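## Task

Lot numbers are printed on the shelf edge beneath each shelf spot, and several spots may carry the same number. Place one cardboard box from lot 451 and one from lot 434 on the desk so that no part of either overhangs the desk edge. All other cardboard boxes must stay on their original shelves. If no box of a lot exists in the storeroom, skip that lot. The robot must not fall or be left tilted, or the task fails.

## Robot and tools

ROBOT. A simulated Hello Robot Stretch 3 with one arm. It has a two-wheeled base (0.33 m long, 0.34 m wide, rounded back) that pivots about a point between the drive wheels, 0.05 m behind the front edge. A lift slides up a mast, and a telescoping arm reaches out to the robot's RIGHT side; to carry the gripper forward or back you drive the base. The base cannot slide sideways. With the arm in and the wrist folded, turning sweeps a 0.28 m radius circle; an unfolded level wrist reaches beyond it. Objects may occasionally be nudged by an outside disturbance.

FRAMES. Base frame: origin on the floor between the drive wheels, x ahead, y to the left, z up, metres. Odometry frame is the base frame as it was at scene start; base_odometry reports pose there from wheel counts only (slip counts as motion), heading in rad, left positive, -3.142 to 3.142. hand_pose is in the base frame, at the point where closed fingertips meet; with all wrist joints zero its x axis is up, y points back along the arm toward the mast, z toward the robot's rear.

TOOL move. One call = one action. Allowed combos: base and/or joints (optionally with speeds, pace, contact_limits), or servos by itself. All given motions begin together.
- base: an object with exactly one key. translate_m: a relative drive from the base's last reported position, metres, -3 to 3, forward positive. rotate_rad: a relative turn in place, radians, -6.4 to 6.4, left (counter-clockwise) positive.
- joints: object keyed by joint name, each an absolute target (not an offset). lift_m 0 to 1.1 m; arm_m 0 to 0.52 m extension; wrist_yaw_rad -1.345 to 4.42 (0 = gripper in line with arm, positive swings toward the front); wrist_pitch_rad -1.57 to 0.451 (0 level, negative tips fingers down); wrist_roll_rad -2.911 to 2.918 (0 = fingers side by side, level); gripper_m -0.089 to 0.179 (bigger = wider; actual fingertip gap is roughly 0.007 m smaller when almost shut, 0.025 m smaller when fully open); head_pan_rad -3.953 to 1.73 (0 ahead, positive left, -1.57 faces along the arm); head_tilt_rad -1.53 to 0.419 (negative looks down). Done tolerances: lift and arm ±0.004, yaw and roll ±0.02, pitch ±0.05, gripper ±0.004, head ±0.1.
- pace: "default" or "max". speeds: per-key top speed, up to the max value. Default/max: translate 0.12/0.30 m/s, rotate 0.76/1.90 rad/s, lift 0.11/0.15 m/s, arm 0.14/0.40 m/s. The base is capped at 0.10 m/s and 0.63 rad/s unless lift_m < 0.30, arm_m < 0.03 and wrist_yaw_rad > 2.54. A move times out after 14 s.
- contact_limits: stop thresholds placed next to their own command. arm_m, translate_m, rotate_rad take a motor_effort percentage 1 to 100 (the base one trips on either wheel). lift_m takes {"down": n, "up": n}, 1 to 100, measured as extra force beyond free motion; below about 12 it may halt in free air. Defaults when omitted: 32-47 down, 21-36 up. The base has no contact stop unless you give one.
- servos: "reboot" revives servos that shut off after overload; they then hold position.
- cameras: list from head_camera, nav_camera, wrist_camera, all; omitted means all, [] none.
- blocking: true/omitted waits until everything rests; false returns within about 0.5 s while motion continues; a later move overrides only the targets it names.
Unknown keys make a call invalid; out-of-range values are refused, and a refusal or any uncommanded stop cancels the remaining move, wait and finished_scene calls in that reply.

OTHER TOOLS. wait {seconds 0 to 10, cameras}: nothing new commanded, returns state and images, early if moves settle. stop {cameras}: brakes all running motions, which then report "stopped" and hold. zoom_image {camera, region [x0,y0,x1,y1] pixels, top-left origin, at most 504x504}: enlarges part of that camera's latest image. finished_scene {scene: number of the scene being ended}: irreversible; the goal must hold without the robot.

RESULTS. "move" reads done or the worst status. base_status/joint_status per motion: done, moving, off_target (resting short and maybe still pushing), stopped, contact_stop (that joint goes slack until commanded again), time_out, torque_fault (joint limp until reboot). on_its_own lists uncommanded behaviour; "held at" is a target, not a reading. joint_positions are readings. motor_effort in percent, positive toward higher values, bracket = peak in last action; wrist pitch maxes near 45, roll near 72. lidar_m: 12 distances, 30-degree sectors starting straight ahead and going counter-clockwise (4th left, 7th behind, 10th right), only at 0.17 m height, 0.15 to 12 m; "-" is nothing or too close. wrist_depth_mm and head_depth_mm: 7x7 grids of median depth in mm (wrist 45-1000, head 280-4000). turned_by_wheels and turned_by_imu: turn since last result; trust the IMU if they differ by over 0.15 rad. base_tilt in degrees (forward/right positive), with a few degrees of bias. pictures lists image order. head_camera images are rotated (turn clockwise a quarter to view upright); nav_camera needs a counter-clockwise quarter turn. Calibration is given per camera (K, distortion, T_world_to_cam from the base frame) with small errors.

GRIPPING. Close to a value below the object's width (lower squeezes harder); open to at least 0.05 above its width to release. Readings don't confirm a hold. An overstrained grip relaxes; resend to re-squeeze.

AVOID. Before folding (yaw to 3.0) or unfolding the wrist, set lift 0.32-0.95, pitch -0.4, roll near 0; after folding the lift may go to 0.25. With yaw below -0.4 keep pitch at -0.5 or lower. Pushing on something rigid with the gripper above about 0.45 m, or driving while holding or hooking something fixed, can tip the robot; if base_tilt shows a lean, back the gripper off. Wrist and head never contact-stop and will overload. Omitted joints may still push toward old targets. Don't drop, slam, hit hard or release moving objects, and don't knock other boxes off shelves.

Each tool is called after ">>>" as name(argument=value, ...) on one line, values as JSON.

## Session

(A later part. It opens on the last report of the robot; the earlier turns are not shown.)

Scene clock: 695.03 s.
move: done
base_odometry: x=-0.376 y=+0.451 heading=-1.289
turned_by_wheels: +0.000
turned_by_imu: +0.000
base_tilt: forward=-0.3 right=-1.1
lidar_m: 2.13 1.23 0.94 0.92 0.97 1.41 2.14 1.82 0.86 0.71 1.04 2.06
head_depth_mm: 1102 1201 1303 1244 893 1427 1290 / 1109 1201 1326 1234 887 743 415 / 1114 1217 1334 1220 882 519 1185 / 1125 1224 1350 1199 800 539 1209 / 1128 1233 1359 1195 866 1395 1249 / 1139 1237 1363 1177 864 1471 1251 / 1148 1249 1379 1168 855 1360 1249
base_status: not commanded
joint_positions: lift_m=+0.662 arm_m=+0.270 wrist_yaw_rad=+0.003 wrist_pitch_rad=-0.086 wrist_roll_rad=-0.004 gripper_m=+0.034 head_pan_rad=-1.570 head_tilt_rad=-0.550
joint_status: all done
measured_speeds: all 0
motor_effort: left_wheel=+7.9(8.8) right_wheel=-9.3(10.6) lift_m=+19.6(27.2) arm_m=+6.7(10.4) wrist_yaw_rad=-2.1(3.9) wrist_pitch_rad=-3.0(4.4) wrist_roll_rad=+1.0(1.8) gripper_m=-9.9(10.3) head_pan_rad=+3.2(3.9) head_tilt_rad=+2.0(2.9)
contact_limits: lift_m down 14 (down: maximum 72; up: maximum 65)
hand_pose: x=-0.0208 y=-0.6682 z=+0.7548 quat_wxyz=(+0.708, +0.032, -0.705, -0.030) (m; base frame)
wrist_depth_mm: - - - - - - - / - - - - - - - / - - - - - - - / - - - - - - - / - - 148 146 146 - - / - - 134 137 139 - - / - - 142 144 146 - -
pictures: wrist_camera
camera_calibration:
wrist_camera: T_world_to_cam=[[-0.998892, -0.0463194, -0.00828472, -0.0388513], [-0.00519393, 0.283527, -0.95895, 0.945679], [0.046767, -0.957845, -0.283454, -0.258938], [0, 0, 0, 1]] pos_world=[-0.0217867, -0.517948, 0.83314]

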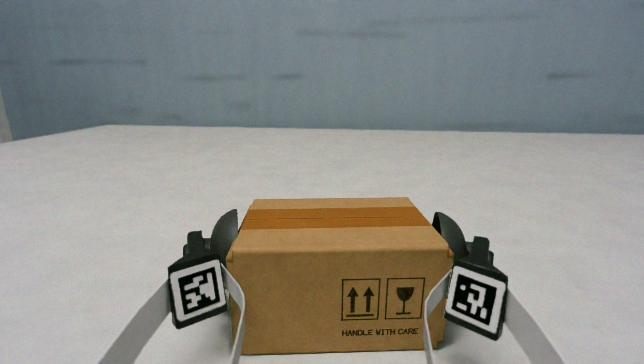

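>>> move(joints={"lift_m":0.668}, speeds={"lift_m":0.015}, cameras=[])

>>> move(joints={"gripper_m":0.17}, cameras=["wrist_camera"])

>>> move(joints={"arm_m":0.0}, cameras=["wrist_camera","nav_camera"])

Scene clock: 704.43 s.
move: done
base_odometry: x=-0.376 y=+0.451 heading=-1.289
turned_by_wheels: +0.000
turned_by_imu: +0.000
base_tilt: forward=-0.3 right=-1.1
lidar_m: 2.13 1.23 0.94 0.92 0.98 1.41 2.14 1.81 0.86 0.71 1.04 2.05
head_depth_mm: 1103 1203 1319 1243 892 1431 1286 / 1109 1207 1325 1227 890 743 408 / 1122 1220 1333 1214 881 517 1204 / 1125 1225 1342 1199 799 538 1232 / 1126 1229 1348 1189 866 1394 1255 / 1136 1245 1368 1182 861 1474 1252 / 1150 1249 1370 1170 855 1364 1246
base_status: not commanded
joint_positions: lift_m=+0.668 arm_m=+0.270 wrist_yaw_rad=+0.003 wrist_pitch_rad=-0.107 wrist_roll_rad=-0.004 gripper_m=+0.034 head_pan_rad=-1.570 head_tilt_rad=-0.550
joint_status: all done
measured_speeds: all 0
motor_effort: left_wheel=+7.9(8.5) right_wheel=-9.5(10.1) lift_m=+30.3(32.1) arm_m=+1.2(2.8) wrist_yaw_rad=-2.1(4.0) wrist_pitch_rad=+0.9(3.1) wrist_roll_rad=+1.2(1.4) gripper_m=-9.9(10.3) head_pan_rad=+2.8(3.3) head_tilt_rad=+2.0(2.8)
hand_pose: x=-0.0208 y=-0.6672 z=+0.7553 quat_wxyz=(+0.708, +0.039, -0.704, -0.037) (m; base frame)
wrist_depth_mm: - - - - - - - / - - - - - - - / - - - - - - - / - - - - - - - / - - 148 146 145 - - / - - 134 137 139 - - / - - 143 146 146 - -
pictures: none
No camera images: "cameras" was empty.

Scene clock: 706.33 s.
move: done
base_odometry: x=-0.376 y=+0.451 heading=-1.289
turned_by_wheels: +0.000
turned_by_imu: +0.000
base_tilt: forward=-0.2 right=-1.2
lidar_m: 2.13 1.23 0.94 0.92 0.98 1.41 2.14 1.82 0.86 0.71 1.04 2.06
head_depth_mm: 1099 1198 1312 1238 890 1430 1279 / 1107 1205 1329 1235 885 741 407 / 1114 1219 1335 1213 882 516 1203 / 1122 1223 1348 1202 798 538 1229 / 1133 1230 1355 1185 866 1400 1260 / 1136 1248 1365 1180 859 1481 1255 / 1147 1244 1370 1170 856 1361 1253
base_status: not commanded
joint_positions: lift_m=+0.668 arm_m=+0.270 wrist_yaw_rad=+0.001 wrist_pitch_rad=-0.114 wrist_roll_rad=-0.004 gripper_m=+0.170 head_pan_rad=-1.570 head_tilt_rad=-0.550
joint_status: all done
measured_speeds: all 0
motor_effort: left_wheel=+8.1(8.6) right_wheel=-10.1(10.1) lift_m=+30.1(31.0) arm_m=-1.1(2.0) wrist_yaw_rad=-1.3(3.7) wrist_pitch_rad=+2.1(2.3) wrist_roll_rad=+1.1(1.5) gripper_m=+0.5(83.3) head_pan_rad=+2.7(3.6) head_tilt_rad=+1.7(3.1)
hand_pose: x=-0.0213 y=-0.6668 z=+0.7535 quat_wxyz=(+0.708, +0.041, -0.704, -0.040) (m; base frame)
wrist_depth_mm: - - - - - - - / - - - - - - - / - - - - - - - / - - - - - - - / - 143 141 141 141 - - / - 124 137 136 140 - - / - - 143 144 146 - 106
pictures: wrist_camera
camera_calibration:
wrist_camera: T_world_to_cam=[[-0.998982, -0.0441037, -0.00951265, -0.0368922], [-0.00468089, 0.311014, -0.950394, 0.955969], [0.0448745, -0.949381, -0.310904, -0.231655], [0, 0, 0, 1]] pos_world=[-0.0219844, -0.518876, 0.836173]

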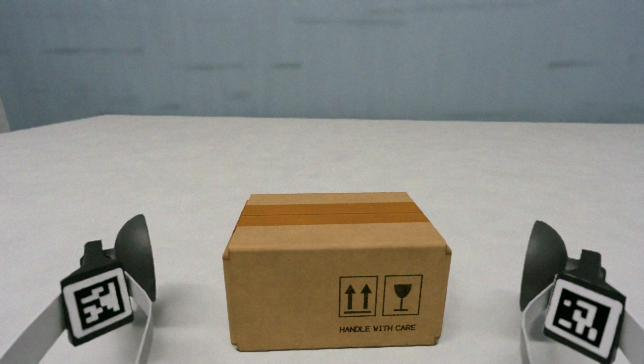

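Scene clock: 709.53 s.
move: done
base_odometry: x=-0.376 y=+0.451 heading=-1.289
turned_by_wheels: +0.000
turned_by_imu: +0.000
base_tilt: forward=-0.3 right=-1.3
lidar_m: 2.13 1.23 0.94 0.92 0.98 1.41 2.15 1.81 0.86 0.71 1.04 2.06
head_depth_mm: 1109 1202 1326 1243 894 1432 1283 / 1108 1206 1318 1229 886 1414 1279 / 1119 1216 1330 1217 878 1408 1236 / 1117 1225 1341 1201 799 1415 1230 / 1131 1233 1350 1190 864 1392 1199 / 1141 1238 1363 1178 861 1463 1250 / 1143 1247 1375 1166 857 1365 1247
base_status: not commanded
joint_positions: lift_m=+0.668 arm_m=+0.001 wrist_yaw_rad=+0.001 wrist_pitch_rad=-0.115 wrist_roll_rad=-0.004 gripper_m=+0.170 head_pan_rad=-1.570 head_tilt_rad=-0.550
joint_status: all done
measured_speeds: all 0
motor_effort: left_wheel=+8.1(8.8) right_wheel=-9.2(10.5) lift_m=+29.1(30.5) arm_m=-12.5(14.5) wrist_yaw_rad=-1.3(2.5) wrist_pitch_rad=+2.3(2.4) wrist_roll_rad=+1.3(1.5) gripper_m=+0.3(1.0) head_pan_rad=+2.5(3.3) head_tilt_rad=+1.7(2.9)
hand_pose: x=-0.0213 y=-0.3973 z=+0.7534 quat_wxyz=(+0.708, +0.041, -0.704, -0.041) (m; base frame)
wrist_depth_mm: - - - - - - - / - - - - - - - / - - - 393 - - - / - - - 397 - - - / - 831 - - - - - / 123 141 - - - - - / 116 - - - - - 106
pictures: nav_camera (sideways), wrist_camera
camera_calibration:
nav_camera: T_world_to_cam=[[0.0174307, -0.499943, 0.865883, -1.08372], [-0.999789, -0.0181519, 0.00964573, 0.0437605], [0.0108951, -0.865868, -0.500153, 0.604107], [0, 0, 0, 1]] pos_world=[0.0560594, -0.0179263, 1.2401]
wrist_camera: T_world_to_cam=[[-0.998982, -0.0440943, -0.00954932, -0.0249786], [-0.00467581, 0.311707, -0.950167, 0.87207], [0.0448735, -0.949155, -0.311596, 0.0247114], [0, 0, 0, 1]] pos_world=[-0.0219844, -0.249477, 0.836074]

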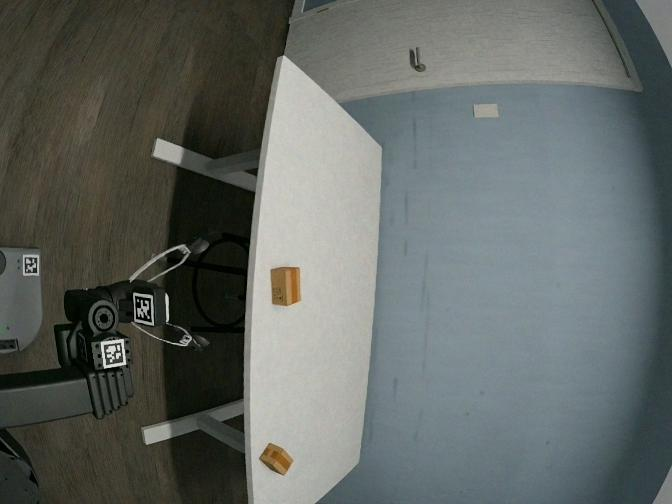

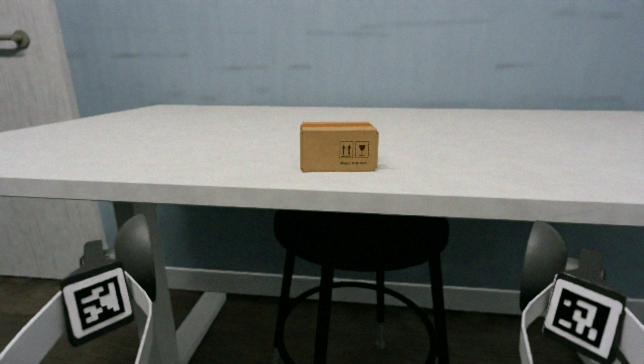

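Done.

>>> finished_scene(scene=2)

The scene is finished: the task was done.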